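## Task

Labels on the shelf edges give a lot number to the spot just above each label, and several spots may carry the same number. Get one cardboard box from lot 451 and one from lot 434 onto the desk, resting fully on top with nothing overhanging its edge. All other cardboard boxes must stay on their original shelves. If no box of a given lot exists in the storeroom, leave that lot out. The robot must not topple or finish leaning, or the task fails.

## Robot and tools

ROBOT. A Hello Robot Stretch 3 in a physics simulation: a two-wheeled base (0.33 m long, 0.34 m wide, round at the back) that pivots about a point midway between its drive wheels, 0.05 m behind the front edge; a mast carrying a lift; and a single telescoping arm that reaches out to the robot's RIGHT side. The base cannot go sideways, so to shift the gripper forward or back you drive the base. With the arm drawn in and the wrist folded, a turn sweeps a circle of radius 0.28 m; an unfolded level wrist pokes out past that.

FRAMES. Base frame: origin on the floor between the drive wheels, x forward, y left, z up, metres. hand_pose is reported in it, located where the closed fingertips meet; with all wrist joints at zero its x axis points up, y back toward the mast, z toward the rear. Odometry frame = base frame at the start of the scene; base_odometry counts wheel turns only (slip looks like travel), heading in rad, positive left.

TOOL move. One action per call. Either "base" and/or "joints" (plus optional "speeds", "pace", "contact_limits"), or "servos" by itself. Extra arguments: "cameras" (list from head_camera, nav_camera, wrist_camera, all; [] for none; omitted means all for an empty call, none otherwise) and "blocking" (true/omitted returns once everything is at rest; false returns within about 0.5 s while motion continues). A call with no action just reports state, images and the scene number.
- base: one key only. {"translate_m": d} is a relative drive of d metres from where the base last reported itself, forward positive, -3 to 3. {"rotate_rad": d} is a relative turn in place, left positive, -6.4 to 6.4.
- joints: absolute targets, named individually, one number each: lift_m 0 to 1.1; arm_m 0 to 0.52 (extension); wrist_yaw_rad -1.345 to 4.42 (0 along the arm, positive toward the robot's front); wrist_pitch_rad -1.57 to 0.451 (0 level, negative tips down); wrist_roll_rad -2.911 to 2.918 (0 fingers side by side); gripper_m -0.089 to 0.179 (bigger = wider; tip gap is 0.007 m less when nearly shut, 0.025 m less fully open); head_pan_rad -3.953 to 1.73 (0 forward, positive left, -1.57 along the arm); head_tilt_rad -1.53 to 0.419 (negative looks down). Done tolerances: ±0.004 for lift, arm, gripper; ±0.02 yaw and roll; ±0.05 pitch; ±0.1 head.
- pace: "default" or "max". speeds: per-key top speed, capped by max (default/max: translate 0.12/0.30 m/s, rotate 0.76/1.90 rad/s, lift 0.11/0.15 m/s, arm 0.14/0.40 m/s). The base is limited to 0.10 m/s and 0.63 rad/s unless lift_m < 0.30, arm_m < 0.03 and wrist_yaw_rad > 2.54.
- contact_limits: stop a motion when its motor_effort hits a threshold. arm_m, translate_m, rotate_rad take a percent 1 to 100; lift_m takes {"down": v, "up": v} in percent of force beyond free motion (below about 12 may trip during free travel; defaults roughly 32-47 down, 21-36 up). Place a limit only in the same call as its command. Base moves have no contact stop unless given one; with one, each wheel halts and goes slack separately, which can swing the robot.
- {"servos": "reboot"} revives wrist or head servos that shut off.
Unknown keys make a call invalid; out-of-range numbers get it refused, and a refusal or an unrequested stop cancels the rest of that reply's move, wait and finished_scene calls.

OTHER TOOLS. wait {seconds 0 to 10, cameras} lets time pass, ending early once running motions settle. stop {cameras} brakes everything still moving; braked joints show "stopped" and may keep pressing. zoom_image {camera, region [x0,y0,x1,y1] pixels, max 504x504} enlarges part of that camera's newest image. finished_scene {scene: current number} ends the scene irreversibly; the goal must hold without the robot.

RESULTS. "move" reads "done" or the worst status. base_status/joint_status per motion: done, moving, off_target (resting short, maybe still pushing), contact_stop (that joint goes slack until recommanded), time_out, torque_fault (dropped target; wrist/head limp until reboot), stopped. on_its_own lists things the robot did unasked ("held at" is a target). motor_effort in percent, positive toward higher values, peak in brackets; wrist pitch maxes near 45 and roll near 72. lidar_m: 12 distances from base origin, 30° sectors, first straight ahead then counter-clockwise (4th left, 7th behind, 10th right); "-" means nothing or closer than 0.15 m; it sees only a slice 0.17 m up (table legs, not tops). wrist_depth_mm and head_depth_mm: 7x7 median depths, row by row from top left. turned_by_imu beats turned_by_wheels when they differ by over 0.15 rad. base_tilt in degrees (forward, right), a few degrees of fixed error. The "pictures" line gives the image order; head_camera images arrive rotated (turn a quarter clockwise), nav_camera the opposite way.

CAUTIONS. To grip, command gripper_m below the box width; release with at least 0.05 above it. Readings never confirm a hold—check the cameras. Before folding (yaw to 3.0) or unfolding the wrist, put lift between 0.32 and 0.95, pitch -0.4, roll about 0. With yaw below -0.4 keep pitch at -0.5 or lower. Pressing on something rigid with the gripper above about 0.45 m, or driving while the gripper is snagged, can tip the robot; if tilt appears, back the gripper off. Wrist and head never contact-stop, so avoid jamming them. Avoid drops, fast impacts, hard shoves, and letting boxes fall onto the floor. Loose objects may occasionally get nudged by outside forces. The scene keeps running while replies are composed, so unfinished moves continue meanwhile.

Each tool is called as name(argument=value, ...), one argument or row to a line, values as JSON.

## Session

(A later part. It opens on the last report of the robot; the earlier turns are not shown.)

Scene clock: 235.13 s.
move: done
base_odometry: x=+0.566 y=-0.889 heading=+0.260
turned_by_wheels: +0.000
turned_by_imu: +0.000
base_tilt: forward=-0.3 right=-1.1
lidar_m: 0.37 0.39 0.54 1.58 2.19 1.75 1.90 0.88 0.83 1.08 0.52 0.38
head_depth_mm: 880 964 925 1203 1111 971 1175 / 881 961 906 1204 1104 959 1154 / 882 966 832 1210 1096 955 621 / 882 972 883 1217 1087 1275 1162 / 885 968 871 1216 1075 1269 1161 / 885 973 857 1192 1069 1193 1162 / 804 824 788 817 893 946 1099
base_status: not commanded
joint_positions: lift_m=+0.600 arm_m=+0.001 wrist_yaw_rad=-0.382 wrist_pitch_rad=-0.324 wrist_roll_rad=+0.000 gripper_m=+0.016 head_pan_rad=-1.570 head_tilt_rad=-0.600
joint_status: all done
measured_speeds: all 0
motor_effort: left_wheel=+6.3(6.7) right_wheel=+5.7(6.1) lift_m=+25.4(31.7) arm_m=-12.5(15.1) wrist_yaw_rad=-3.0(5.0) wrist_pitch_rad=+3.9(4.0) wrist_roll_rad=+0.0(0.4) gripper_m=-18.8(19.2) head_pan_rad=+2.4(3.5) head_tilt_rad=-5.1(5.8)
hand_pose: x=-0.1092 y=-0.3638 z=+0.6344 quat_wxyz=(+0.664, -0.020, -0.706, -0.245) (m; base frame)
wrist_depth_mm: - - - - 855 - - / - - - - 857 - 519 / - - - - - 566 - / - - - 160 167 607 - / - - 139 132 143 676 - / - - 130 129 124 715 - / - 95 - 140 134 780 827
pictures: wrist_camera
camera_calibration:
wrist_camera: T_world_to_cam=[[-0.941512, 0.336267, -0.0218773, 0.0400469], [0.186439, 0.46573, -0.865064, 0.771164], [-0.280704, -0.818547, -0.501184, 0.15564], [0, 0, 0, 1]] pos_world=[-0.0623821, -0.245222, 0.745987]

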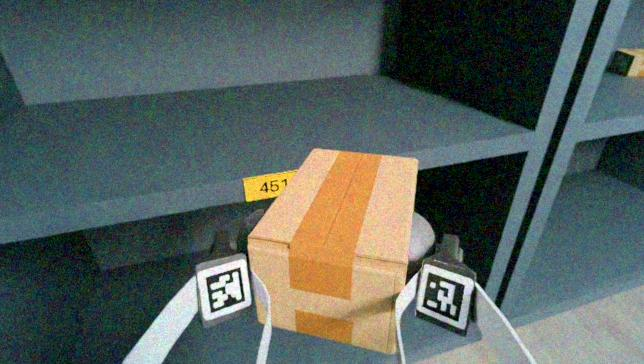

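move(
  base={"rotate_rad": -1.13},
  joints={"lift_m": 0.85, "head_tilt_rad": -0.5},
)

move(
  base={"translate_m": -1.21},
)

move(
  base={"rotate_rad": -0.483},
  cameras=["head_camera", "wrist_camera", "nav_camera"],
)

Scene clock: 244.33 s.
move: done
base_odometry: x=+0.566 y=-0.889 heading=-0.870
turned_by_wheels: -1.130
turned_by_imu: -1.112
base_tilt: forward=-0.4 right=-1.3
lidar_m: 0.55 0.39 0.37 0.38 0.50 1.22 2.64 1.75 1.90 1.60 0.82 1.08
head_depth_mm: 1549 1643 1761 1888 2015 1630 1289 / 1632 1742 1864 2040 2069 490 424 / 1671 1815 1988 2153 2072 1623 289 / 1340 1460 1572 1716 1882 1607 1306 / 1394 1553 1543 1734 1781 1549 1302 / 1271 1526 1217 1630 1261 1487 1261 / 858 1326 909 870 938 1033 1144
base_status: done
joint_positions: lift_m=+0.850 arm_m=+0.001 wrist_yaw_rad=-0.382 wrist_pitch_rad=-0.324 wrist_roll_rad=+0.000 gripper_m=+0.016 head_pan_rad=-1.570 head_tilt_rad=-0.500
joint_status: all done
measured_speeds: all 0
motor_effort: left_wheel=+8.3(12.6) right_wheel=-10.1(12.6) lift_m=+30.2(34.3) arm_m=-5.1(6.0) wrist_yaw_rad=-2.5(4.8) wrist_pitch_rad=+3.9(4.1) wrist_roll_rad=-0.2(0.6) gripper_m=-18.3(19.2) head_pan_rad=+2.3(3.1) head_tilt_rad=+3.5(5.9)
hand_pose: x=-0.1093 y=-0.3638 z=+0.8844 quat_wxyz=(+0.664, -0.020, -0.706, -0.245) (m; base frame)
wrist_depth_mm: - - - - - - - / - - - - - - - / - - - - - - - / - - - 159 187 - - / - - 145 132 146 - - / - - 130 129 124 - - / 674 102 - 147 - - -
pictures: none

Scene clock: 257.57 s.
move: done
base_odometry: x=-0.214 y=+0.035 heading=-0.870
turned_by_wheels: +0.000
turned_by_imu: +0.000
base_tilt: forward=-0.3 right=-1.3
lidar_m: 1.37 0.97 0.92 0.94 1.24 2.58 1.45 0.80 0.92 1.40 1.83 1.70
head_depth_mm: 1116 1183 1262 1307 959 733 1292 / 1163 1236 1337 1425 948 490 425 / 1200 1297 1406 1526 1625 772 289 / 1259 1356 1470 1589 1767 1607 1307 / 1317 1430 1562 1706 1873 1583 1304 / 1389 1514 1662 1837 1973 1582 1290 / 1471 1623 1785 1972 2024 1568 1289
base_status: done
joint_positions: lift_m=+0.850 arm_m=+0.001 wrist_yaw_rad=-0.382 wrist_pitch_rad=-0.324 wrist_roll_rad=+0.000 gripper_m=+0.016 head_pan_rad=-1.570 head_tilt_rad=-0.500
joint_status: not commanded
measured_speeds: all 0
motor_effort: left_wheel=-5.5(9.3) right_wheel=-6.0(16.2) lift_m=+24.8(30.5) arm_m=-12.5(13.6) wrist_yaw_rad=-1.8(4.5) wrist_pitch_rad=+3.9(4.1) wrist_roll_rad=+0.0(0.3) gripper_m=-18.6(19.5) head_pan_rad=+2.8(3.4) head_tilt_rad=+3.8(5.0)
hand_pose: x=-0.1093 y=-0.3638 z=+0.8844 quat_wxyz=(+0.664, -0.020, -0.706, -0.245) (m; base frame)
wrist_depth_mm: - - - - - - - / - - - - - - - / - - - - - - - / - - - 159 167 - - / - - 143 132 143 - - / - - 129 128 124 - - / - - - 147 - - -
pictures: none

Scene clock: 259.47 s.
move: done
base_odometry: x=-0.214 y=+0.035 heading=-1.352
turned_by_wheels: -0.483
turned_by_imu: -0.475
base_tilt: forward=-0.3 right=-1.2
lidar_m: 1.69 1.31 0.95 0.92 0.95 1.29 2.57 1.45 0.80 0.93 1.42 1.90
head_depth_mm: 1138 1230 1340 1384 959 787 1258 / 1135 1227 1342 1371 949 490 425 / 1130 1227 1330 1345 945 748 289 / 1131 1225 1325 1328 933 800 1303 / 1133 1223 1335 1317 925 791 1266 / 1128 1220 1314 1419 924 789 1301 / 1125 1217 1327 1451 1580 1483 1292
base_status: done
joint_positions: lift_m=+0.850 arm_m=+0.001 wrist_yaw_rad=-0.382 wrist_pitch_rad=-0.324 wrist_roll_rad=+0.000 gripper_m=+0.016 head_pan_rad=-1.570 head_tilt_rad=-0.500
joint_status: not commanded
measured_speeds: all 0
motor_effort: left_wheel=+7.4(11.7) right_wheel=-9.8(14.2) lift_m=+24.9(25.2) arm_m=-12.8(13.2) wrist_yaw_rad=-3.3(4.9) wrist_pitch_rad=+3.9(4.1) wrist_roll_rad=-0.2(0.3) gripper_m=-18.6(19.1) head_pan_rad=+2.1(2.7) head_tilt_rad=+3.7(5.2)
hand_pose: x=-0.1093 y=-0.3638 z=+0.8844 quat_wxyz=(+0.664, -0.020, -0.706, -0.245) (m; base frame)
wrist_depth_mm: - - - - - - - / - - - - - - - / - - - - - - - / - - - 160 167 - - / - - 138 132 145 - - / - - 129 129 124 - - / - 102 - 146 - - -
pictures: head_camera (sideways), nav_camera (sideways), wrist_camera
camera_calibration:
head_camera: T_world_to_cam=[[-0.0466171, 0.432321, -0.900514, 1.18756], [0.997505, -0.0276992, -0.064936, 0.0780435], [-0.0530167, -0.901294, -0.429951, 0.515475], [0, 0, 0, 1]] pos_world=[0.0048409, -0.0466526, 1.29612]
nav_camera: T_world_to_cam=[[0.0173985, -0.455979, 0.88982, -1.11495], [-0.999789, -0.017632, 0.0105134, 0.0426287], [0.0108954, -0.889816, -0.45619, 0.546915], [0, 0, 0, 1]] pos_world=[0.0560594, -0.0209902, 1.24116]
wrist_camera: T_world_to_cam=[[-0.941378, 0.336643, -0.0218674, 0.0454795], [0.186655, 0.465767, -0.864998, 0.987359], [-0.281011, -0.818372, -0.501299, 0.281127], [0, 0, 0, 1]] pos_world=[-0.0624819, -0.245123, 0.995987]

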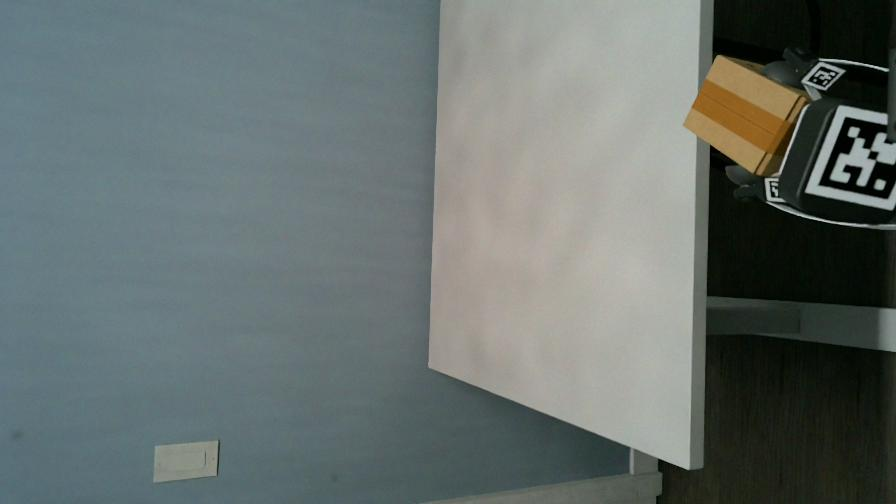

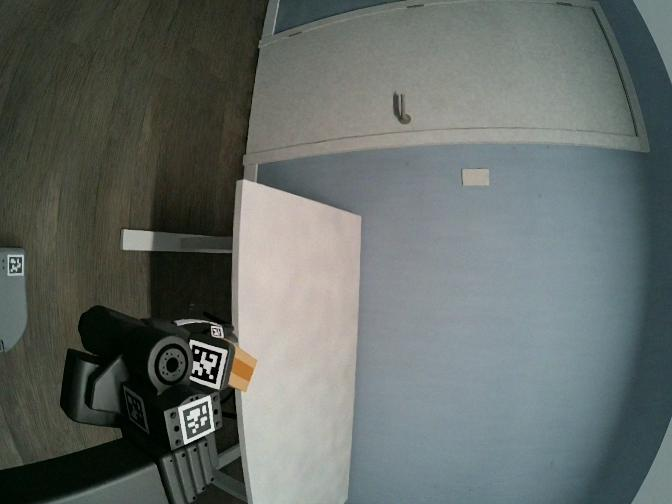

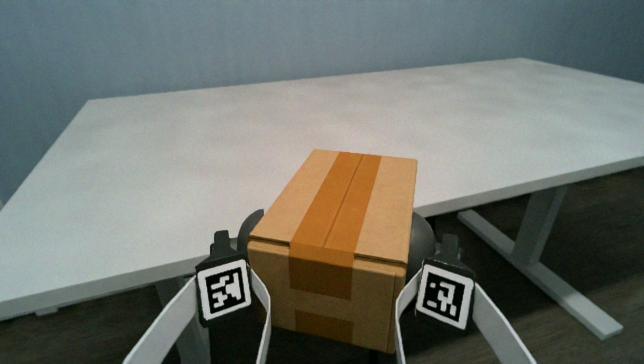

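move(
  joints={"arm_m": 0.40},
)

move(
  joints={"lift_m": 0.73},
)

move(
  joints={"lift_m": 0.706},
  speeds={"lift_m": 0.03},
  contact_limits={"lift_m": {"down": 12}},
  cameras=["wrist_camera", "head_camera"],
)

Scene clock: 277.87 s.
move: done
base_odometry: x=-0.214 y=+0.035 heading=-1.352
turned_by_wheels: +0.000
turned_by_imu: +0.000
base_tilt: forward=-0.4 right=-1.2
lidar_m: 1.70 1.31 0.95 0.92 0.95 1.30 2.57 1.45 0.80 0.92 1.42 1.91
head_depth_mm: 1138 1232 1338 1378 952 302 - / 1133 1230 1332 1365 400 336 1284 / 1130 1225 1335 553 836 805 1310 / 1128 1224 1333 1251 830 796 1302 / 1128 1219 1325 1322 926 794 1264 / 1127 1217 1326 1416 921 787 1293 / 1123 1211 1326 1452 1580 1495 1294
base_status: not commanded
joint_positions: lift_m=+0.850 arm_m=+0.400 wrist_yaw_rad=-0.383 wrist_pitch_rad=-0.324 wrist_roll_rad=+0.000 gripper_m=+0.016 head_pan_rad=-1.570 head_tilt_rad=-0.500
joint_status: all done
measured_speeds: all 0
motor_effort: left_wheel=+7.3(8.0) right_wheel=-9.3(10.9) lift_m=+24.8(25.5) arm_m=+13.7(15.1) wrist_yaw_rad=-1.1(4.4) wrist_pitch_rad=+4.0(4.1) wrist_roll_rad=+0.0(0.3) gripper_m=-18.4(19.2) head_pan_rad=+2.2(2.8) head_tilt_rad=+3.8(4.7)
hand_pose: x=-0.1093 y=-0.7632 z=+0.8843 quat_wxyz=(+0.664, -0.020, -0.706, -0.245) (m; base frame)
wrist_depth_mm: - - - - - - - / - - - - - - - / - - - - - - - / - - - 160 167 - - / - - 138 132 144 - - / - - 129 129 124 - - / - 95 - 140 133 107 -
pictures: none

Scene clock: 279.80 s.
move: done
base_odometry: x=-0.214 y=+0.035 heading=-1.352
turned_by_wheels: +0.000
turned_by_imu: +0.000
base_tilt: forward=-0.2 right=-1.2
lidar_m: 1.70 1.31 0.95 0.92 0.95 1.29 2.57 1.45 0.80 0.92 1.42 1.90
head_depth_mm: 1132 1231 1341 1382 954 814 1254 / 1134 1224 1331 1362 950 457 367 / 1132 1221 1340 1350 598 742 1308 / 1129 1220 1333 1340 616 747 1307 / 1123 1218 1330 1320 929 794 1275 / 1126 1216 1329 1414 921 789 1298 / 1129 1220 1324 1444 1591 1497 1284
base_status: not commanded
joint_positions: lift_m=+0.730 arm_m=+0.400 wrist_yaw_rad=-0.383 wrist_pitch_rad=-0.324 wrist_roll_rad=+0.000 gripper_m=+0.016 head_pan_rad=-1.570 head_tilt_rad=-0.500
joint_status: all done
measured_speeds: all 0
motor_effort: left_wheel=+7.4(7.8) right_wheel=-9.4(10.6) lift_m=+23.9(27.1) arm_m=+12.3(13.4) wrist_yaw_rad=-2.7(4.3) wrist_pitch_rad=+4.0(4.1) wrist_roll_rad=+0.2(0.3) gripper_m=-18.5(19.3) head_pan_rad=+2.1(2.7) head_tilt_rad=+3.6(4.6)
hand_pose: x=-0.1093 y=-0.7632 z=+0.7643 quat_wxyz=(+0.664, -0.020, -0.706, -0.245) (m; base frame)
wrist_depth_mm: - - - - - - - / - - - - - - - / - - - - - - - / - - - 160 167 - - / - - 138 132 143 - - / - - 129 128 124 - - / - 95 - 140 133 107 -
pictures: none

Scene clock: 281.03 s.
move: done
base_odometry: x=-0.214 y=+0.035 heading=-1.352
turned_by_wheels: +0.000
turned_by_imu: +0.000
base_tilt: forward=-0.3 right=-1.3
lidar_m: 1.70 1.31 0.95 0.92 0.95 1.29 2.57 1.45 0.80 0.92 1.42 1.90
head_depth_mm: 1136 1224 1335 1381 960 813 1263 / 1134 1226 1339 1375 945 745 390 / 1133 1215 1331 1360 620 742 1276 / 1130 1225 1334 1335 825 740 1308 / 1132 1226 1324 1320 926 794 1268 / 1130 1218 1322 1423 923 787 1291 / 1124 1221 1330 1460 1590 1477 1288
base_status: not commanded
joint_positions: lift_m=+0.706 arm_m=+0.400 wrist_yaw_rad=-0.383 wrist_pitch_rad=-0.310 wrist_roll_rad=+0.000 gripper_m=+0.016 head_pan_rad=-1.570 head_tilt_rad=-0.500
joint_status: all done
measured_speeds: all 0
motor_effort: left_wheel=+7.2(7.6) right_wheel=-10.2(10.9) lift_m=+21.7(26.3) arm_m=+11.0(12.1) wrist_yaw_rad=-2.9(4.0) wrist_pitch_rad=+1.4(4.1) wrist_roll_rad=-0.1(0.3) gripper_m=-18.1(19.2) head_pan_rad=+2.4(2.5) head_tilt_rad=+3.8(4.6)
contact_limits: lift_m down 12 (down: maximum 72; up: maximum 65)
hand_pose: x=-0.1098 y=-0.7645 z=+0.7435 quat_wxyz=(+0.665, -0.025, -0.706, -0.240) (m; base frame)
wrist_depth_mm: - - - - - - - / - - - - - - - / - - - - - - - / - - - 159 166 - - / - - 134 132 143 - - / - - 130 128 124 - - / - 94 - 140 134 107 -
pictures: head_camera (sideways), wrist_camera
camera_calibration:
head_camera: T_world_to_cam=[[-0.0466171, 0.432321, -0.900514, 1.18756], [0.997505, -0.0276992, -0.064936, 0.0780435], [-0.0530167, -0.901294, -0.429951, 0.515475], [0, 0, 0, 1]] pos_world=[0.0048409, -0.0466526, 1.29612]
wrist_camera: T_world_to_cam=[[-0.941482, 0.336383, -0.0213888, 0.176328], [0.182385, 0.455045, -0.87159, 1.04845], [-0.283455, -0.824488, -0.489768, -0.131114], [0, 0, 0, 1]] pos_world=[-0.0623761, -0.644508, 0.853375]

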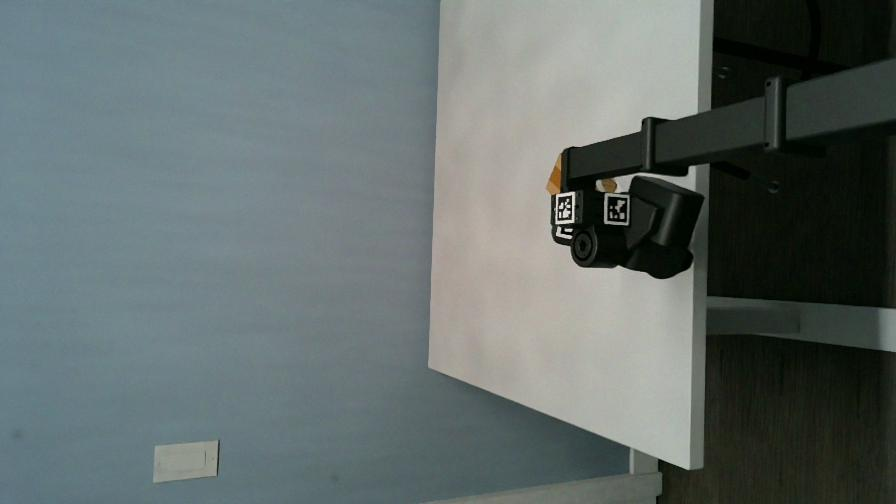

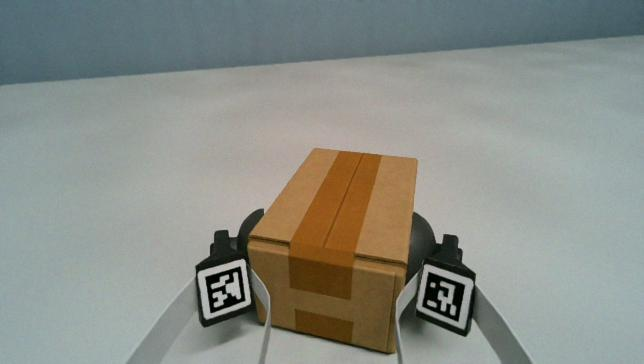

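move(
  joints={"lift_m": 0.703},
  speeds={"lift_m": 0.03},
  contact_limits={"lift_m": {"down": 12}},
)

move(
  joints={"gripper_m": 0.13},
  cameras=["wrist_camera"],
)

move(
  joints={"lift_m": 0.82},
  cameras=["head_camera"],
)

Scene clock: 290.90 s.
move: done
base_odometry: x=-0.214 y=+0.035 heading=-1.352
turned_by_wheels: +0.000
turned_by_imu: +0.000
base_tilt: forward=-0.2 right=-1.3
lidar_m: 1.70 1.31 0.96 0.91 0.95 1.30 2.57 1.45 0.80 0.92 1.42 1.90
head_depth_mm: 1134 1230 1341 1381 957 815 1263 / 1135 1227 1329 1360 949 744 388 / 1134 1223 1336 1352 623 741 1283 / 1138 1223 1329 1333 825 742 1301 / 1129 1222 1324 1325 925 793 1267 / 1131 1215 1329 1424 916 788 1295 / 1124 1219 1328 1459 1595 1481 1292
base_status: not commanded
joint_positions: lift_m=+0.703 arm_m=+0.400 wrist_yaw_rad=-0.383 wrist_pitch_rad=-0.299 wrist_roll_rad=+0.000 gripper_m=+0.016 head_pan_rad=-1.570 head_tilt_rad=-0.500
joint_status: all done
measured_speeds: all 0
motor_effort: left_wheel=+7.4(7.7) right_wheel=-9.4(10.2) lift_m=+19.9(23.4) arm_m=+8.7(9.4) wrist_yaw_rad=-2.1(3.9) wrist_pitch_rad=-0.7(1.4) wrist_roll_rad=+0.0(0.3) gripper_m=-19.0(19.2) head_pan_rad=+2.1(2.4) head_tilt_rad=+4.4(4.7)
contact_limits: lift_m down 12 (down: maximum 72; up: maximum 65)
hand_pose: x=-0.1103 y=-0.7655 z=+0.7432 quat_wxyz=(+0.667, -0.029, -0.706, -0.237) (m; base frame)
wrist_depth_mm: - - - - - - - / - - - - - - - / - - - - - - - / - - - 160 167 - - / - - 134 131 144 - - / - - 129 129 124 - - / - 94 - 140 133 107 -
pictures: none

Scene clock: 292.57 s.
move: done
base_odometry: x=-0.214 y=+0.035 heading=-1.352
turned_by_wheels: +0.000
turned_by_imu: +0.000
base_tilt: forward=-0.4 right=-1.2
lidar_m: 1.69 1.31 0.95 0.92 0.95 1.29 2.57 1.45 0.80 0.92 1.42 1.90
head_depth_mm: 1133 1232 1334 1382 957 814 1264 / 1131 1227 1335 1358 950 745 388 / 1140 1215 1336 1348 630 740 1278 / 1131 1225 1332 1333 828 739 1310 / 1126 1219 1327 1325 928 793 1262 / 1127 1216 1322 1419 918 789 1295 / 1129 1222 1328 1456 1588 1487 1286
base_status: not commanded
joint_positions: lift_m=+0.703 arm_m=+0.400 wrist_yaw_rad=-0.383 wrist_pitch_rad=-0.312 wrist_roll_rad=+0.000 gripper_m=+0.130 head_pan_rad=-1.570 head_tilt_rad=-0.500
joint_status: all done
measured_speeds: all 0
motor_effort: left_wheel=+7.0(7.7) right_wheel=-9.5(10.5) lift_m=+31.2(31.2) arm_m=+7.9(9.4) wrist_yaw_rad=-3.2(4.1) wrist_pitch_rad=+1.8(2.0) wrist_roll_rad=-0.1(0.3) gripper_m=+0.7(81.6) head_pan_rad=+2.1(2.4) head_tilt_rad=+4.3(4.4)
contact_limits: lift_m down 12 (down: maximum 72; up: maximum 65)
hand_pose: x=-0.1098 y=-0.7643 z=+0.7400 quat_wxyz=(+0.665, -0.025, -0.706, -0.241) (m; base frame)
wrist_depth_mm: - - - - - - - / - - - - - - - / - - - - - - - / - - - 158 167 - - / - - 132 126 131 144 - / - 125 141 129 125 123 - / - 121 - 140 - - -
pictures: wrist_camera
camera_calibration:
wrist_camera: T_world_to_cam=[[-0.94141, 0.336566, -0.0216958, 0.176549], [0.183266, 0.45649, -0.87065, 1.04587], [-0.283127, -0.823614, -0.491425, -0.130719], [0, 0, 0, 1]] pos_world=[-0.0624771, -0.64451, 0.850177]

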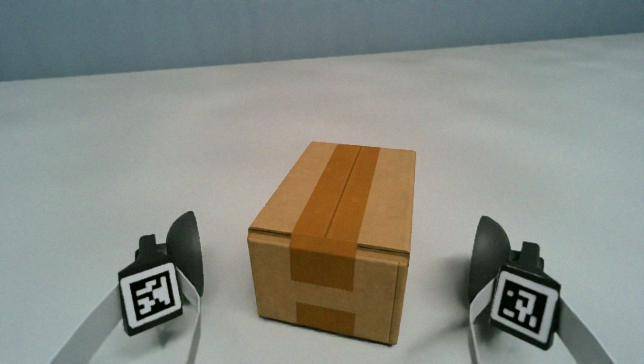

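Scene clock: 294.47 s.
move: done
base_odometry: x=-0.214 y=+0.035 heading=-1.352
turned_by_wheels: +0.000
turned_by_imu: +0.000
base_tilt: forward=-0.4 right=-1.1
lidar_m: 1.69 1.31 0.95 0.92 0.95 1.30 2.57 1.45 0.80 0.92 1.42 1.91
head_depth_mm: 1132 1228 1333 1380 953 365 290 / 1135 1224 1338 1356 432 352 1282 / 1132 1223 1337 1351 574 801 1310 / 1129 1220 1339 1333 581 798 1304 / 1128 1222 1329 1318 930 791 1270 / 1127 1219 1326 1410 919 787 1291 / 1127 1218 1332 1461 1589 1483 1279
base_status: not commanded
joint_positions: lift_m=+0.820 arm_m=+0.400 wrist_yaw_rad=-0.383 wrist_pitch_rad=-0.314 wrist_roll_rad=+0.000 gripper_m=+0.130 head_pan_rad=-1.570 head_tilt_rad=-0.500
joint_status: all done
measured_speeds: all 0
motor_effort: left_wheel=+7.0(7.5) right_wheel=-9.6(10.5) lift_m=+31.3(34.2) arm_m=+6.7(7.7) wrist_yaw_rad=-2.5(4.0) wrist_pitch_rad=+2.1(2.2) wrist_roll_rad=-0.1(0.3) gripper_m=+0.7(1.2) head_pan_rad=+1.6(2.4) head_tilt_rad=+4.0(4.4)
hand_pose: x=-0.1097 y=-0.7641 z=+0.8567 quat_wxyz=(+0.665, -0.024, -0.706, -0.242) (m; base frame)
wrist_depth_mm: - - - - - - - / - - - - - - - / - - - - - - - / - - - - - - - / - - - - - 144 - / - 125 - - - 123 - / - 121 - 220 220 - -
pictures: head_camera (sideways)
camera_calibration:
head_camera: T_world_to_cam=[[-0.0466171, 0.432321, -0.900514, 1.18756], [0.997505, -0.0276992, -0.064936, 0.0780435], [-0.0530167, -0.901294, -0.429951, 0.515475], [0, 0, 0, 1]] pos_world=[0.0048409, -0.0466526, 1.29612]

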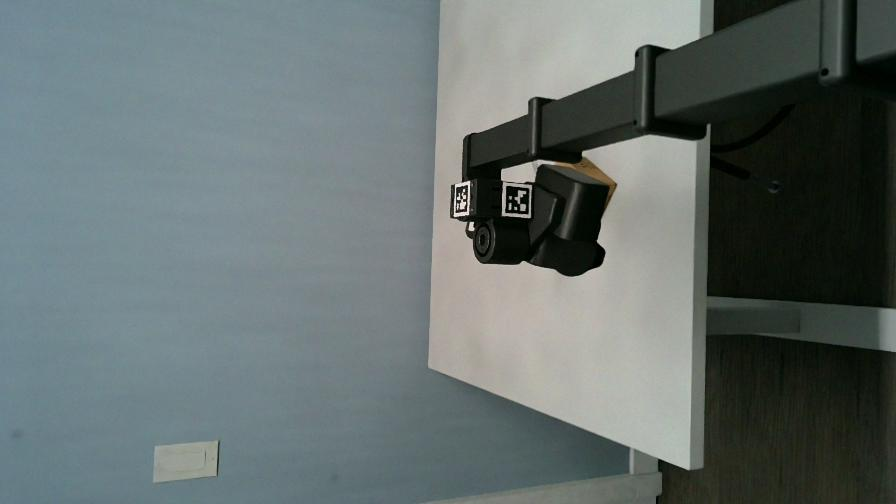

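move(
  joints={"arm_m": 0.0, "wrist_pitch_rad": -0.45, "gripper_m": 0.04},
  pace="max",
)

move(
  joints={"wrist_yaw_rad": 3.0, "head_pan_rad": -3.0, "head_tilt_rad": -0.4},
  pace="max",
)

move(
  base={"rotate_rad": -0.338},
  joints={"lift_m": 0.28},
  pace="max",
  cameras=["nav_camera", "head_camera"],
)

Scene clock: 323.07 s.
move: done
base_odometry: x=-0.214 y=+0.035 heading=-1.352
turned_by_wheels: +0.000
turned_by_imu: +0.000
base_tilt: forward=-0.4 right=-1.1
lidar_m: 1.70 1.31 0.95 0.92 0.95 1.30 2.57 1.45 0.80 0.92 1.42 1.90
head_depth_mm: 1139 1230 1340 1379 955 815 1265 / 1134 1226 1338 1356 951 806 1292 / 1133 1225 1338 1343 897 805 470 / 1134 1226 1336 1338 938 798 1308 / 1124 1222 1332 1320 926 792 1270 / 1125 1213 1326 1429 917 789 1289 / 1127 1214 1325 1458 1592 1477 1289
base_status: not commanded
joint_positions: lift_m=+0.820 arm_m=+0.001 wrist_yaw_rad=-0.383 wrist_pitch_rad=-0.464 wrist_roll_rad=+0.000 gripper_m=+0.040 head_pan_rad=-1.570 head_tilt_rad=-0.500
joint_status: all done
measured_speeds: all 0
motor_effort: left_wheel=+6.8(7.6) right_wheel=-10.0(10.5) lift_m=+25.8(31.3) arm_m=-11.1(14.6) wrist_yaw_rad=-2.4(4.5) wrist_pitch_rad=+2.1(4.3) wrist_roll_rad=-0.2(0.3) gripper_m=+0.7(80.6) head_pan_rad=+1.8(2.4) head_tilt_rad=+2.7(4.2)
hand_pose: x=-0.1031 y=-0.3481 z=+0.8225 quat_wxyz=(+0.645, +0.029, -0.706, -0.291) (m; base frame)
wrist_depth_mm: - - - - - - - / - - 509 - - - - / - - - - - - - / - - - - - - - / - - - - - - - / - - 125 - 129 - - / 992 - 941 964 946 957 940
pictures: none

Scene clock: 325.07 s.
move: done
base_odometry: x=-0.214 y=+0.035 heading=-1.352
turned_by_wheels: +0.000
turned_by_imu: +0.000
base_tilt: forward=-0.2 right=-1.2
lidar_m: 1.69 1.31 0.95 0.91 0.95 1.29 2.58 1.45 0.80 0.92 1.42 1.90
head_depth_mm: 2136 2256 2418 2588 2474 1803 1476 / 2144 2288 2449 2587 2431 1793 1468 / 2172 2307 2460 2604 2447 1796 1420 / 2193 2334 2517 2650 2434 1772 1411 / 2223 2369 2552 2732 2409 1754 1400 / 2256 2408 2558 2746 2384 1748 1392 / 2274 2438 2595 2755 2253 1760 1384
base_status: not commanded
joint_positions: lift_m=+0.820 arm_m=+0.001 wrist_yaw_rad=+2.997 wrist_pitch_rad=-0.464 wrist_roll_rad=+0.000 gripper_m=+0.040 head_pan_rad=-3.008 head_tilt_rad=-0.397
joint_status: all done
measured_speeds: translate_m=+0.000 rotate_rad=+0.000 lift_m=+0.000 arm_m=+0.000 wrist_yaw_rad=+0.000 wrist_pitch_rad=+0.000 wrist_roll_rad=+0.000 head_pan_rad=+0.024 head_tilt_rad=+0.000
motor_effort: left_wheel=+6.9(7.6) right_wheel=-9.9(10.5) lift_m=+30.8(30.8) arm_m=-2.7(11.4) wrist_yaw_rad=+2.3(7.9) wrist_pitch_rad=+2.1(2.2) wrist_roll_rad=+0.0(0.4) gripper_m=+0.2(0.8) head_pan_rad=+3.5(6.3) head_tilt_rad=+1.7(8.1)
hand_pose: x=+0.0103 y=+0.0706 z=+0.8225 quat_wxyz=(+0.212, +0.698, +0.113, +0.675) (m; base frame)
wrist_depth_mm: 827 139 - - 924 - - / - 150 173 - - - - / - 166 - - - - - / - 194 220 - - - - / - - 211 - - - - / - - 127 - 129 - - / 983 - 280 964 934 948 972
pictures: none

Scene clock: 329.47 s.
move: done
base_odometry: x=-0.214 y=+0.035 heading=-1.690
turned_by_wheels: -0.338
turned_by_imu: -0.333
base_tilt: forward=-0.3 right=-1.2
lidar_m: 1.93 1.70 1.12 0.92 0.92 1.02 1.63 2.57 1.06 0.80 0.92 1.50
head_depth_mm: 2415 2508 1616 1644 1654 1673 1429 / 2324 2499 2648 2881 2473 1801 1422 / 2298 2427 2577 2781 2420 1779 1416 / 2212 2361 2538 2691 2418 1772 1401 / 2191 2332 2487 2667 2384 1767 1400 / 2153 2275 2409 2572 2353 1751 1397 / 2083 2237 2382 2544 2348 1742 1393
base_status: done
joint_positions: lift_m=+0.280 arm_m=+0.001 wrist_yaw_rad=+2.997 wrist_pitch_rad=-0.464 wrist_roll_rad=+0.000 gripper_m=+0.040 head_pan_rad=-3.000 head_tilt_rad=-0.400
joint_status: all done
measured_speeds: all 0
motor_effort: left_wheel=+7.4(12.3) right_wheel=-8.9(13.5) lift_m=+25.5(30.7) arm_m=+13.3(13.3) wrist_yaw_rad=+1.5(3.6) wrist_pitch_rad=+2.1(2.2) wrist_roll_rad=-0.2(0.4) gripper_m=+0.2(0.9) head_pan_rad=+3.1(4.0) head_tilt_rad=-4.0(4.6)
hand_pose: x=+0.0102 y=+0.0705 z=+0.2824 quat_wxyz=(+0.212, +0.698, +0.113, +0.675) (m; base frame)
wrist_depth_mm: - 139 894 - - - - / - 150 949 - - - - / 801 165 749 817 809 798 790 / 675 194 220 660 656 640 646 / 563 549 211 533 530 541 537 / 488 296 127 284 130 472 471 / 261 267 247 257 400 414 411
pictures: head_camera (sideways), nav_camera (sideways)
camera_calibration:
head_camera: T_world_to_cam=[[0.330111, 0.0938519, -0.939265, 1.23584], [0.106287, -0.992413, -0.0618071, 0.0793935], [-0.937939, -0.0794288, -0.337581, 0.400704], [0, 0, 0, 1]] pos_world=[-0.040567, -0.00536757, 1.30096]
nav_camera: T_world_to_cam=[[-0.358706, -0.0683747, 0.930943, -1.16634], [-0.156612, 0.987585, 0.0121898, 0.0352929], [-0.920219, -0.141425, -0.364961, 0.433817], [0, 0, 0, 1]] pos_world=[-0.0136386, -0.0532503, 1.24369]

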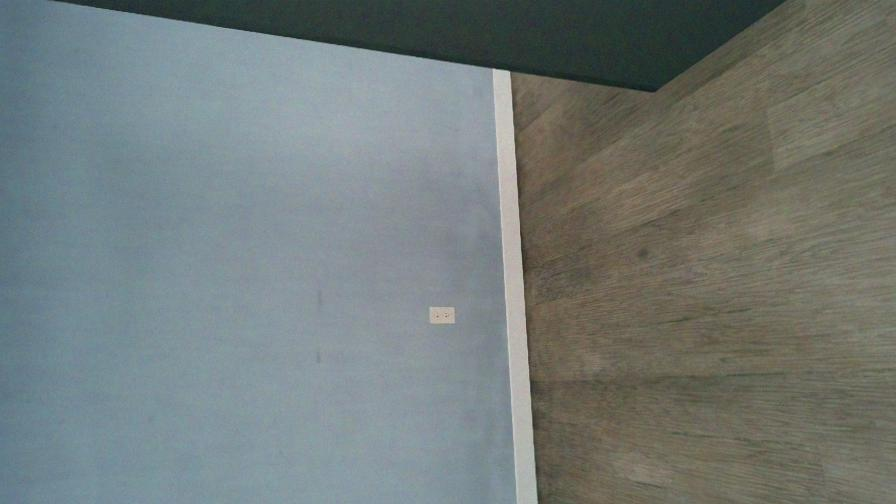

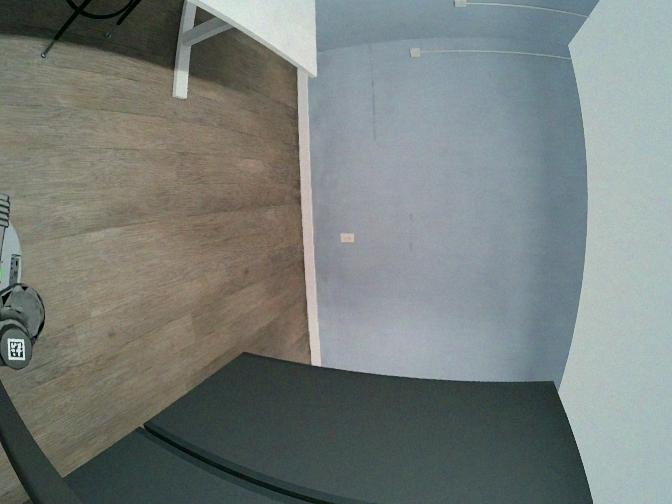

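move(
  base={"translate_m": -2.16},
  pace="max",
)

move(
  base={"rotate_rad": -1.255},
  pace="max",
  cameras=["nav_camera"],
)

Scene clock: 348.13 s.
move: done
base_odometry: x=+0.042 y=+2.180 heading=-1.689
turned_by_wheels: +0.000
turned_by_imu: -0.002
base_tilt: forward=-0.3 right=-1.2
lidar_m: 3.62 0.50 0.51 1.67 1.31 0.68 0.56 0.56 0.62 1.00 2.08 1.84
head_depth_mm: 496 530 573 619 675 741 823 / 486 518 558 602 654 720 795 / 475 507 544 586 636 695 769 / 464 495 530 570 618 674 737 / 454 482 517 555 599 651 715 / 444 473 504 541 583 632 691 / 436 463 493 529 568 615 670
base_status: done
joint_positions: lift_m=+0.280 arm_m=+0.001 wrist_yaw_rad=+2.997 wrist_pitch_rad=-0.464 wrist_roll_rad=+0.000 gripper_m=+0.040 head_pan_rad=-3.000 head_tilt_rad=-0.401
joint_status: not commanded
measured_speeds: all 0
motor_effort: left_wheel=-0.3(14.1) right_wheel=-10.7(14.9) lift_m=+24.5(30.8) arm_m=+7.1(13.5) wrist_yaw_rad=+2.4(3.4) wrist_pitch_rad=+2.1(2.3) wrist_roll_rad=-0.3(0.5) gripper_m=+0.5(1.0) head_pan_rad=+2.5(3.7) head_tilt_rad=+4.4(4.6)
hand_pose: x=+0.0101 y=+0.0705 z=+0.2824 quat_wxyz=(+0.212, +0.698, +0.113, +0.675) (m; base frame)
wrist_depth_mm: - 139 - - - - - / - 150 - - 941 - 448 / 845 166 744 807 776 - 504 / 688 193 219 658 651 602 599 / 567 548 211 540 533 545 539 / 486 296 127 285 130 471 468 / 261 266 247 256 399 417 411
pictures: none

Scene clock: 350.07 s.
move: done
base_odometry: x=+0.042 y=+2.180 heading=-2.944
turned_by_wheels: -1.255
turned_by_imu: -1.230
base_tilt: forward=-0.3 right=-1.1
lidar_m: 2.08 1.84 2.65 0.82 0.57 0.65 1.66 0.80 0.58 0.56 0.58 0.79
head_depth_mm: 1373 1461 1548 1654 1786 1806 1430 / 1382 1477 1578 1687 1793 1792 1425 / 1404 1481 1588 1696 1828 1776 1417 / 1419 1511 1617 1722 1864 1774 1408 / 1437 1531 1634 1755 1896 1764 1394 / 1431 1513 1592 1660 1767 1677 1402 / 1133 1161 1201 1237 1297 1336 1315
base_status: done
joint_positions: lift_m=+0.280 arm_m=+0.001 wrist_yaw_rad=+2.997 wrist_pitch_rad=-0.464 wrist_roll_rad=+0.000 gripper_m=+0.040 head_pan_rad=-3.000 head_tilt_rad=-0.400
joint_status: not commanded
measured_speeds: all 0
motor_effort: left_wheel=+6.5(14.3) right_wheel=-8.6(15.3) lift_m=+24.7(25.2) arm_m=-1.4(7.8) wrist_yaw_rad=+1.2(3.1) wrist_pitch_rad=+2.2(2.2) wrist_roll_rad=-0.2(0.3) gripper_m=+0.6(1.0) head_pan_rad=+2.3(3.0) head_tilt_rad=+4.0(5.5)
hand_pose: x=+0.0101 y=+0.0705 z=+0.2824 quat_wxyz=(+0.212, +0.698, +0.113, +0.675) (m; base frame)
wrist_depth_mm: - 139 - - - - - / - 150 - - - - - / - 165 745 816 793 789 777 / - 186 220 658 645 653 648 / 567 547 212 536 528 542 545 / 489 295 126 284 129 471 465 / 263 266 247 257 397 413 413
pictures: nav_camera (sideways)
camera_calibration:
nav_camera: T_world_to_cam=[[-0.358812, -0.0684332, 0.930898, -1.16629], [-0.156733, 0.987566, 0.0121867, 0.0352948], [-0.920157, -0.14153, -0.365076, 0.433955], [0, 0, 0, 1]] pos_world=[-0.0136385, -0.053251, 1.24369]

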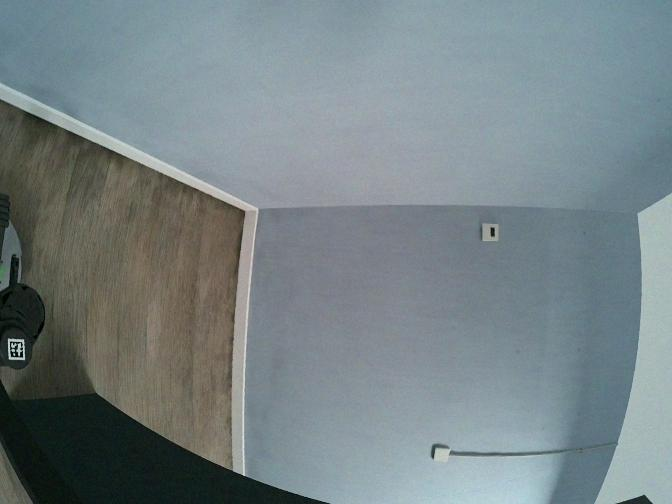

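move(
  base={"translate_m": -1.22},
  pace="max",
)

move(
  base={"rotate_rad": 1.60},
  joints={"head_pan_rad": -0.75, "head_tilt_rad": -0.4},
  pace="max",
  cameras=["head_camera","nav_camera"],
)

Scene clock: 364.63 s.
move: done
base_odometry: x=+1.238 y=+2.419 heading=-2.944
turned_by_wheels: +0.000
turned_by_imu: -0.002
base_tilt: forward=-0.2 right=-1.1
lidar_m: 2.13 0.71 1.41 1.86 0.66 0.47 0.45 0.47 0.59 0.57 0.59 0.80
head_depth_mm: 355 376 402 430 461 498 542 / 359 381 405 435 468 507 552 / 363 386 412 441 476 515 563 / 367 391 417 447 483 524 572 / 371 395 423 454 491 533 583 / 376 401 429 461 499 542 594 / 381 406 434 468 506 552 606
base_status: done
joint_positions: lift_m=+0.280 arm_m=+0.001 wrist_yaw_rad=+2.997 wrist_pitch_rad=-0.464 wrist_roll_rad=+0.000 gripper_m=+0.040 head_pan_rad=-3.000 head_tilt_rad=-0.400
joint_status: not commanded
measured_speeds: all 0
motor_effort: left_wheel=-1.9(13.0) right_wheel=-5.8(18.1) lift_m=+26.1(26.4) arm_m=-11.2(13.3) wrist_yaw_rad=+1.7(3.0) wrist_pitch_rad=+2.2(2.3) wrist_roll_rad=-0.4(0.4) gripper_m=+0.5(0.9) head_pan_rad=+1.6(2.4) head_tilt_rad=+4.0(5.3)
hand_pose: x=+0.0101 y=+0.0705 z=+0.2824 quat_wxyz=(+0.212, +0.698, +0.113, +0.675) (m; base frame)
wrist_depth_mm: - 139 - - - - - / - 150 - - - 956 - / 656 166 759 834 809 796 704 / 624 195 220 663 657 648 641 / 553 544 211 534 529 543 539 / 484 295 127 284 129 468 470 / 261 268 247 255 399 417 411
pictures: none

Scene clock: 367.00 s.
move: done
base_odometry: x=+1.238 y=+2.419 heading=-1.344
turned_by_wheels: +1.600
turned_by_imu: +1.568
base_tilt: forward=-0.4 right=-1.2
lidar_m: 1.78 0.64 0.47 0.45 0.47 0.59 0.57 0.59 0.81 2.21 0.71 1.42
head_depth_mm: 674 744 832 935 1069 1680 1436 / 597 651 714 791 886 1010 1168 / 629 824 676 724 779 857 949 / 1192 1294 1368 997 1428 1051 1285 / 1328 1431 1519 1087 1424 1180 1315 / 1263 1332 1411 1492 1415 1606 1368 / 1180 1235 1300 1416 1511 1630 1385
base_status: done
joint_positions: lift_m=+0.280 arm_m=+0.001 wrist_yaw_rad=+2.997 wrist_pitch_rad=-0.464 wrist_roll_rad=+0.000 gripper_m=+0.040 head_pan_rad=-0.742 head_tilt_rad=-0.400
joint_status: all done
measured_speeds: translate_m=+0.000 rotate_rad=+0.000 lift_m=+0.000 arm_m=+0.000 wrist_yaw_rad=+0.000 wrist_pitch_rad=+0.000 wrist_roll_rad=+0.000 head_pan_rad=-0.024 head_tilt_rad=+0.000
motor_effort: left_wheel=-5.7(15.3) right_wheel=+6.2(14.6) lift_m=+26.6(26.8) arm_m=-13.1(13.6) wrist_yaw_rad=+2.6(2.7) wrist_pitch_rad=+2.2(2.3) wrist_roll_rad=-0.2(0.5) gripper_m=+0.6(0.8) head_pan_rad=-3.0(6.0) head_tilt_rad=+3.6(4.6)
hand_pose: x=+0.0101 y=+0.0705 z=+0.2824 quat_wxyz=(+0.212, +0.698, +0.113, +0.675) (m; base frame)
wrist_depth_mm: 428 139 450 465 476 496 508 / 469 150 492 503 522 530 536 / 515 165 196 542 - - - / 553 185 194 - 634 617 616 / 565 550 211 533 529 538 539 / 484 296 126 284 129 469 464 / 263 266 247 256 395 417 411
pictures: head_camera (sideways), nav_camera (sideways)
camera_calibration:
head_camera: T_world_to_cam=[[-0.282007, 0.19575, -0.939231, 1.23953], [0.699859, 0.711601, -0.0618261, 0.0758329], [0.656254, -0.674764, -0.337674, 0.391118], [0, 0, 0, 1]] pos_world=[0.0398096, -0.0326879, 1.30096]
nav_camera: T_world_to_cam=[[0.280388, -0.233957, 0.930939, -1.17021], [-0.66423, -0.747429, 0.0122203, 0.0383287], [0.692951, -0.621784, -0.364971, 0.424059], [0, 0, 0, 1]] pos_world=[0.0597187, 0.0185437, 1.24369]

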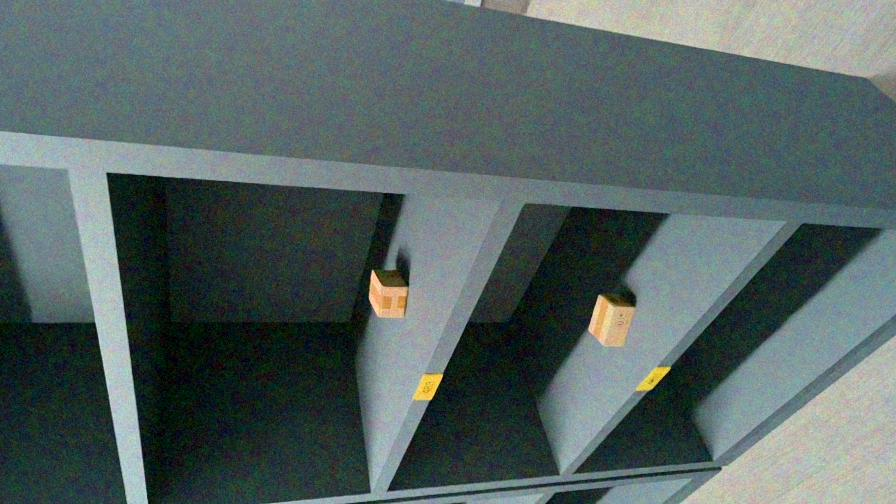

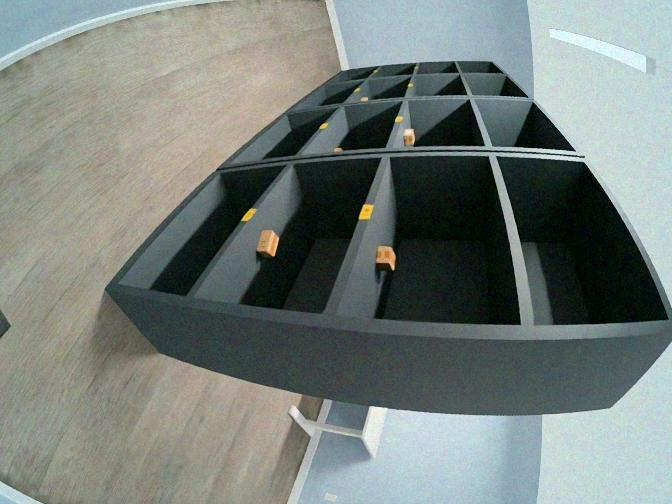

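zoom_image(
  camera="head_camera",
  region=[400, 360, 460, 410],
)

zoom_image(
  camera="head_camera",
  region=[625, 355, 685, 405],
)

move(
  base={"translate_m": 0.9},
  joints={"head_pan_rad": -1.2, "head_tilt_rad": -0.45},
  pace="max",
  cameras=["head_camera","nav_camera"],
)

Scaled by 8.400 from the camera's 896x504 image, which has a finer 1280x720 frame.

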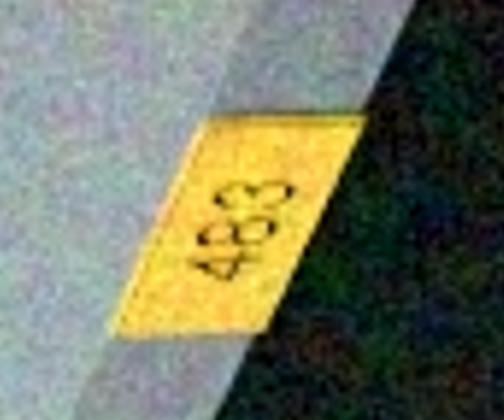

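Scaled by 8.400 from the camera's 896x504 image, which has a finer 1280x720 frame.

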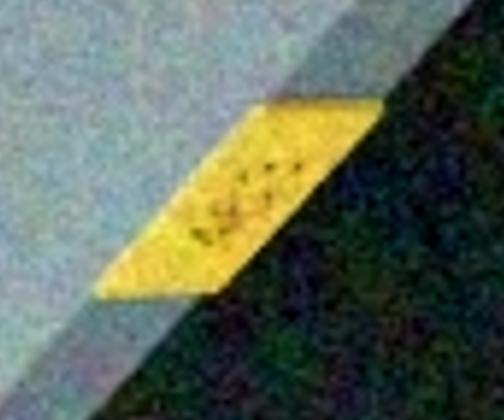

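Scene clock: 380.20 s.
move: done
base_odometry: x=+1.440 y=+1.542 heading=-1.345
turned_by_wheels: +0.000
turned_by_imu: +0.001
base_tilt: forward=-0.4 right=-1.1
lidar_m: 1.78 0.65 0.47 0.46 0.47 0.65 1.46 1.52 0.68 1.00 0.70 1.42
head_depth_mm: 577 846 904 723 610 1018 808 / 587 876 940 823 640 1007 801 / 602 912 975 811 1130 1007 808 / 616 947 1013 806 1184 993 849 / 634 828 892 794 1023 990 874 / 610 678 719 731 810 887 934 / 544 588 636 690 760 858 1160
base_status: done
joint_positions: lift_m=+0.280 arm_m=+0.001 wrist_yaw_rad=+2.997 wrist_pitch_rad=-0.464 wrist_roll_rad=+0.000 gripper_m=+0.040 head_pan_rad=-1.200 head_tilt_rad=-0.450
joint_status: all done
measured_speeds: all 0
motor_effort: left_wheel=-0.9(13.4) right_wheel=+8.9(13.5) lift_m=+27.3(27.9) arm_m=-7.9(11.4) wrist_yaw_rad=+2.1(3.0) wrist_pitch_rad=+2.1(2.3) wrist_roll_rad=-0.1(0.5) gripper_m=+0.3(1.1) head_pan_rad=+3.0(5.2) head_tilt_rad=-3.9(7.7)
hand_pose: x=+0.0101 y=+0.0705 z=+0.2824 quat_wxyz=(+0.212, +0.698, +0.113, +0.675) (m; base frame)
wrist_depth_mm: 430 139 454 464 481 492 510 / 474 150 492 510 521 539 542 / 524 166 193 547 - - - / 551 185 195 613 627 627 619 / 568 544 211 538 532 541 545 / 489 295 126 285 129 476 469 / 262 267 247 256 401 414 411
pictures: head_camera (sideways), nav_camera (sideways)
camera_calibration:
head_camera: T_world_to_cam=[[-0.183333, 0.343891, -0.920939, 1.21502], [0.941208, 0.331814, -0.0634639, 0.0765189], [0.283756, -0.87843, -0.384505, 0.454257], [0, 0, 0, 1]] pos_world=[0.0218352, -0.0441922, 1.29848]
nav_camera: T_world_to_cam=[[0.164864, -0.377142, 0.911364, -1.14397], [-0.926004, -0.377343, 0.0113596, 0.041034], [0.339612, -0.845799, -0.411445, 0.486601], [0, 0, 0, 1]] pos_world=[0.0613413, -0.00438873, 1.24232]

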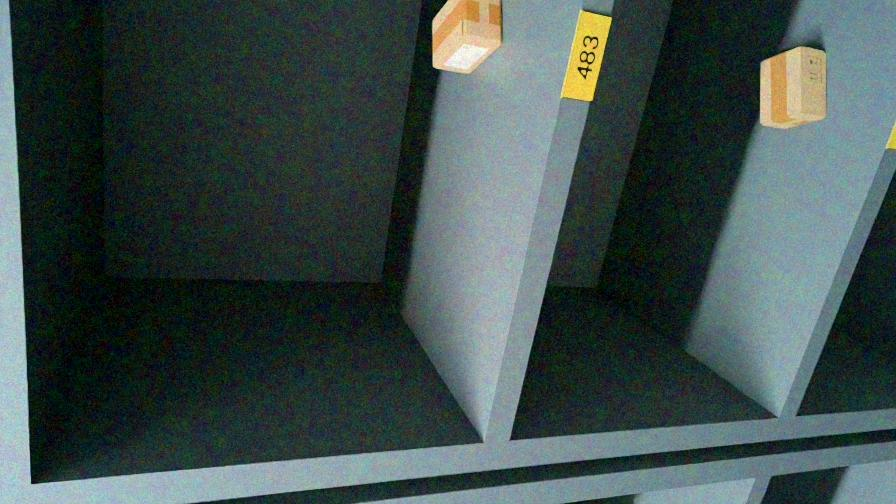

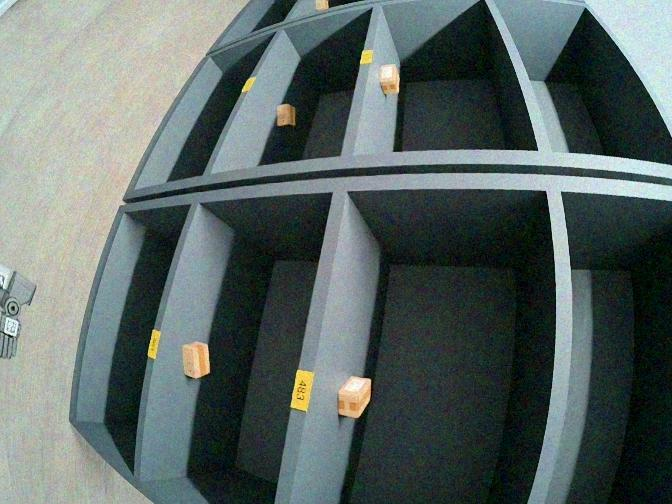

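zoom_image(
  camera="nav_camera",
  region=[340, 35, 390, 80],
)

zoom_image(
  camera="nav_camera",
  region=[225, 65, 270, 105],
)

zoom_image(
  camera="nav_camera",
  region=[135, 325, 175, 365],
)

move(
  joints={"head_pan_rad": -0.75, "head_tilt_rad": -0.35},
  cameras=["head_camera","nav_camera"],
)

Scaled by 10.080 from the camera's 672x504 image, which has a finer 792x594 frame.

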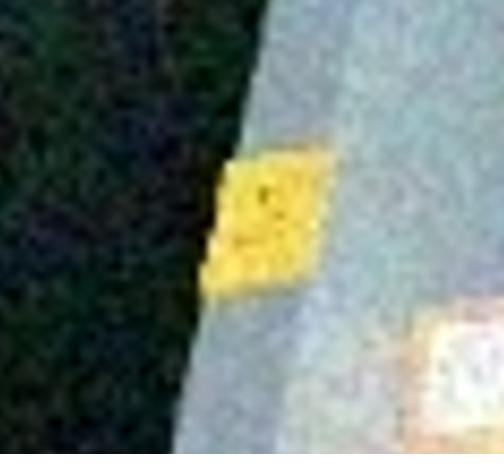

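Scaled by 11.200 from the camera's 672x504 image, which has a finer 792x594 frame.

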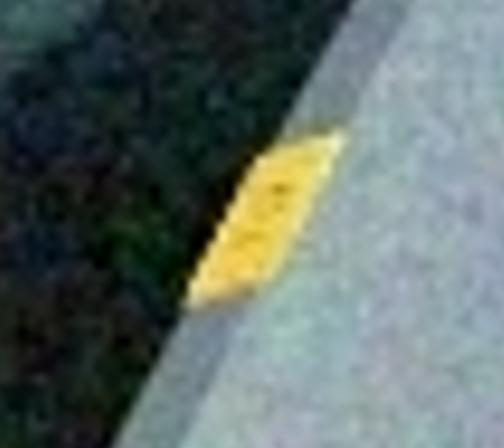

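Scaled by 12.600 from the camera's 672x504 image, which has a finer 792x594 frame.

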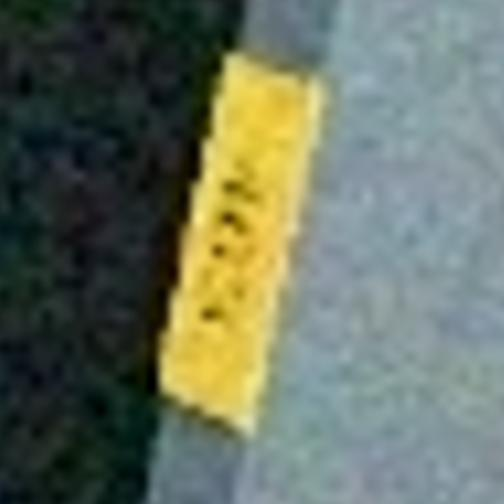

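Scene clock: 387.73 s.
move: done
base_odometry: x=+1.440 y=+1.542 heading=-1.345
turned_by_wheels: +0.000
turned_by_imu: +0.000
base_tilt: forward=-0.4 right=-1.2
lidar_m: 1.77 0.65 0.47 0.46 0.47 0.65 1.46 1.51 0.69 1.00 0.70 1.42
head_depth_mm: 618 689 770 859 659 1049 882 / 569 614 667 727 736 894 882 / 616 647 675 710 744 792 850 / 1258 1096 1384 1069 1393 1067 958 / 1387 1166 1538 1104 1539 1160 1374 / 1319 1354 1460 1413 1528 1620 1409 / 1231 1265 1347 1407 1492 1613 1443
base_status: not commanded
joint_positions: lift_m=+0.280 arm_m=+0.001 wrist_yaw_rad=+2.997 wrist_pitch_rad=-0.464 wrist_roll_rad=+0.000 gripper_m=+0.040 head_pan_rad=-0.736 head_tilt_rad=-0.353
joint_status: all done
measured_speeds: all 0
motor_effort: left_wheel=-0.8(1.2) right_wheel=+9.0(9.6) lift_m=+28.1(28.5) arm_m=-5.7(6.8) wrist_yaw_rad=+2.2(2.7) wrist_pitch_rad=+2.2(2.3) wrist_roll_rad=-0.3(0.4) gripper_m=+0.5(0.6) head_pan_rad=+0.8(5.4) head_tilt_rad=+5.1(7.2)
hand_pose: x=+0.0101 y=+0.0705 z=+0.2824 quat_wxyz=(+0.212, +0.698, +0.113, +0.675) (m; base frame)
wrist_depth_mm: 433 139 452 469 484 495 509 / 474 150 494 512 531 541 543 / 515 166 195 545 - - - / 548 185 194 611 625 620 621 / 563 548 211 537 527 550 535 / 487 296 127 284 130 472 470 / 260 266 247 258 398 418 413
pictures: head_camera (sideways), nav_camera (sideways)
camera_calibration:
head_camera: T_world_to_cam=[[-0.250642, 0.16451, -0.954, 1.25858], [0.697381, 0.714179, -0.0600661, 0.0735558], [0.671445, -0.680356, -0.293729, 0.333773], [0, 0, 0, 1]] pos_world=[0.0400456, -0.0324963, 1.30314]
nav_camera: T_world_to_cam=[[0.249606, -0.202994, 0.946832, -1.19077], [-0.659793, -0.751338, 0.0128542, 0.0375], [0.708781, -0.627921, -0.321472, 0.367286], [0, 0, 0, 1]] pos_world=[0.0616388, 0.0170832, 1.24505]

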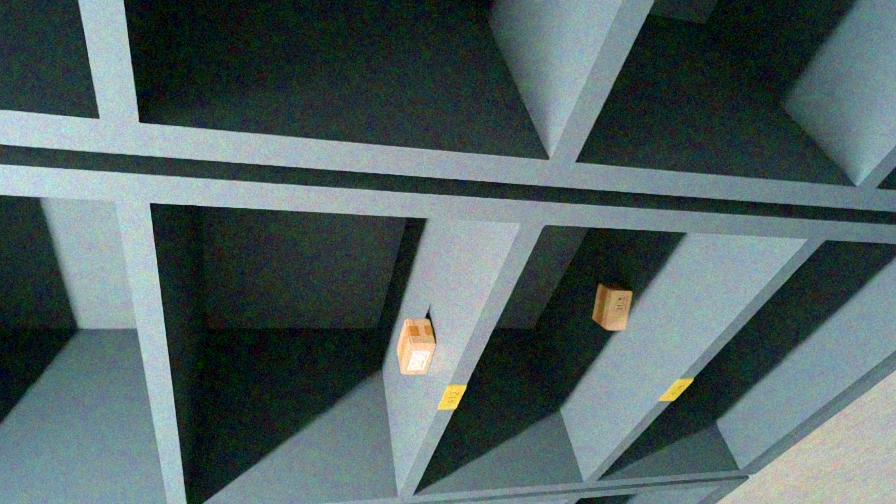

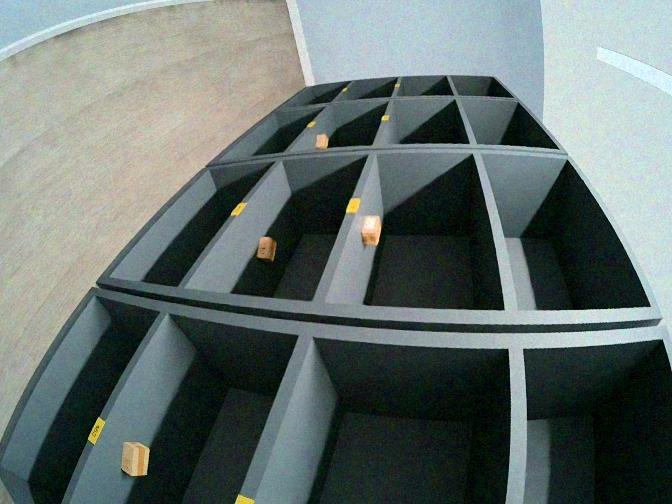

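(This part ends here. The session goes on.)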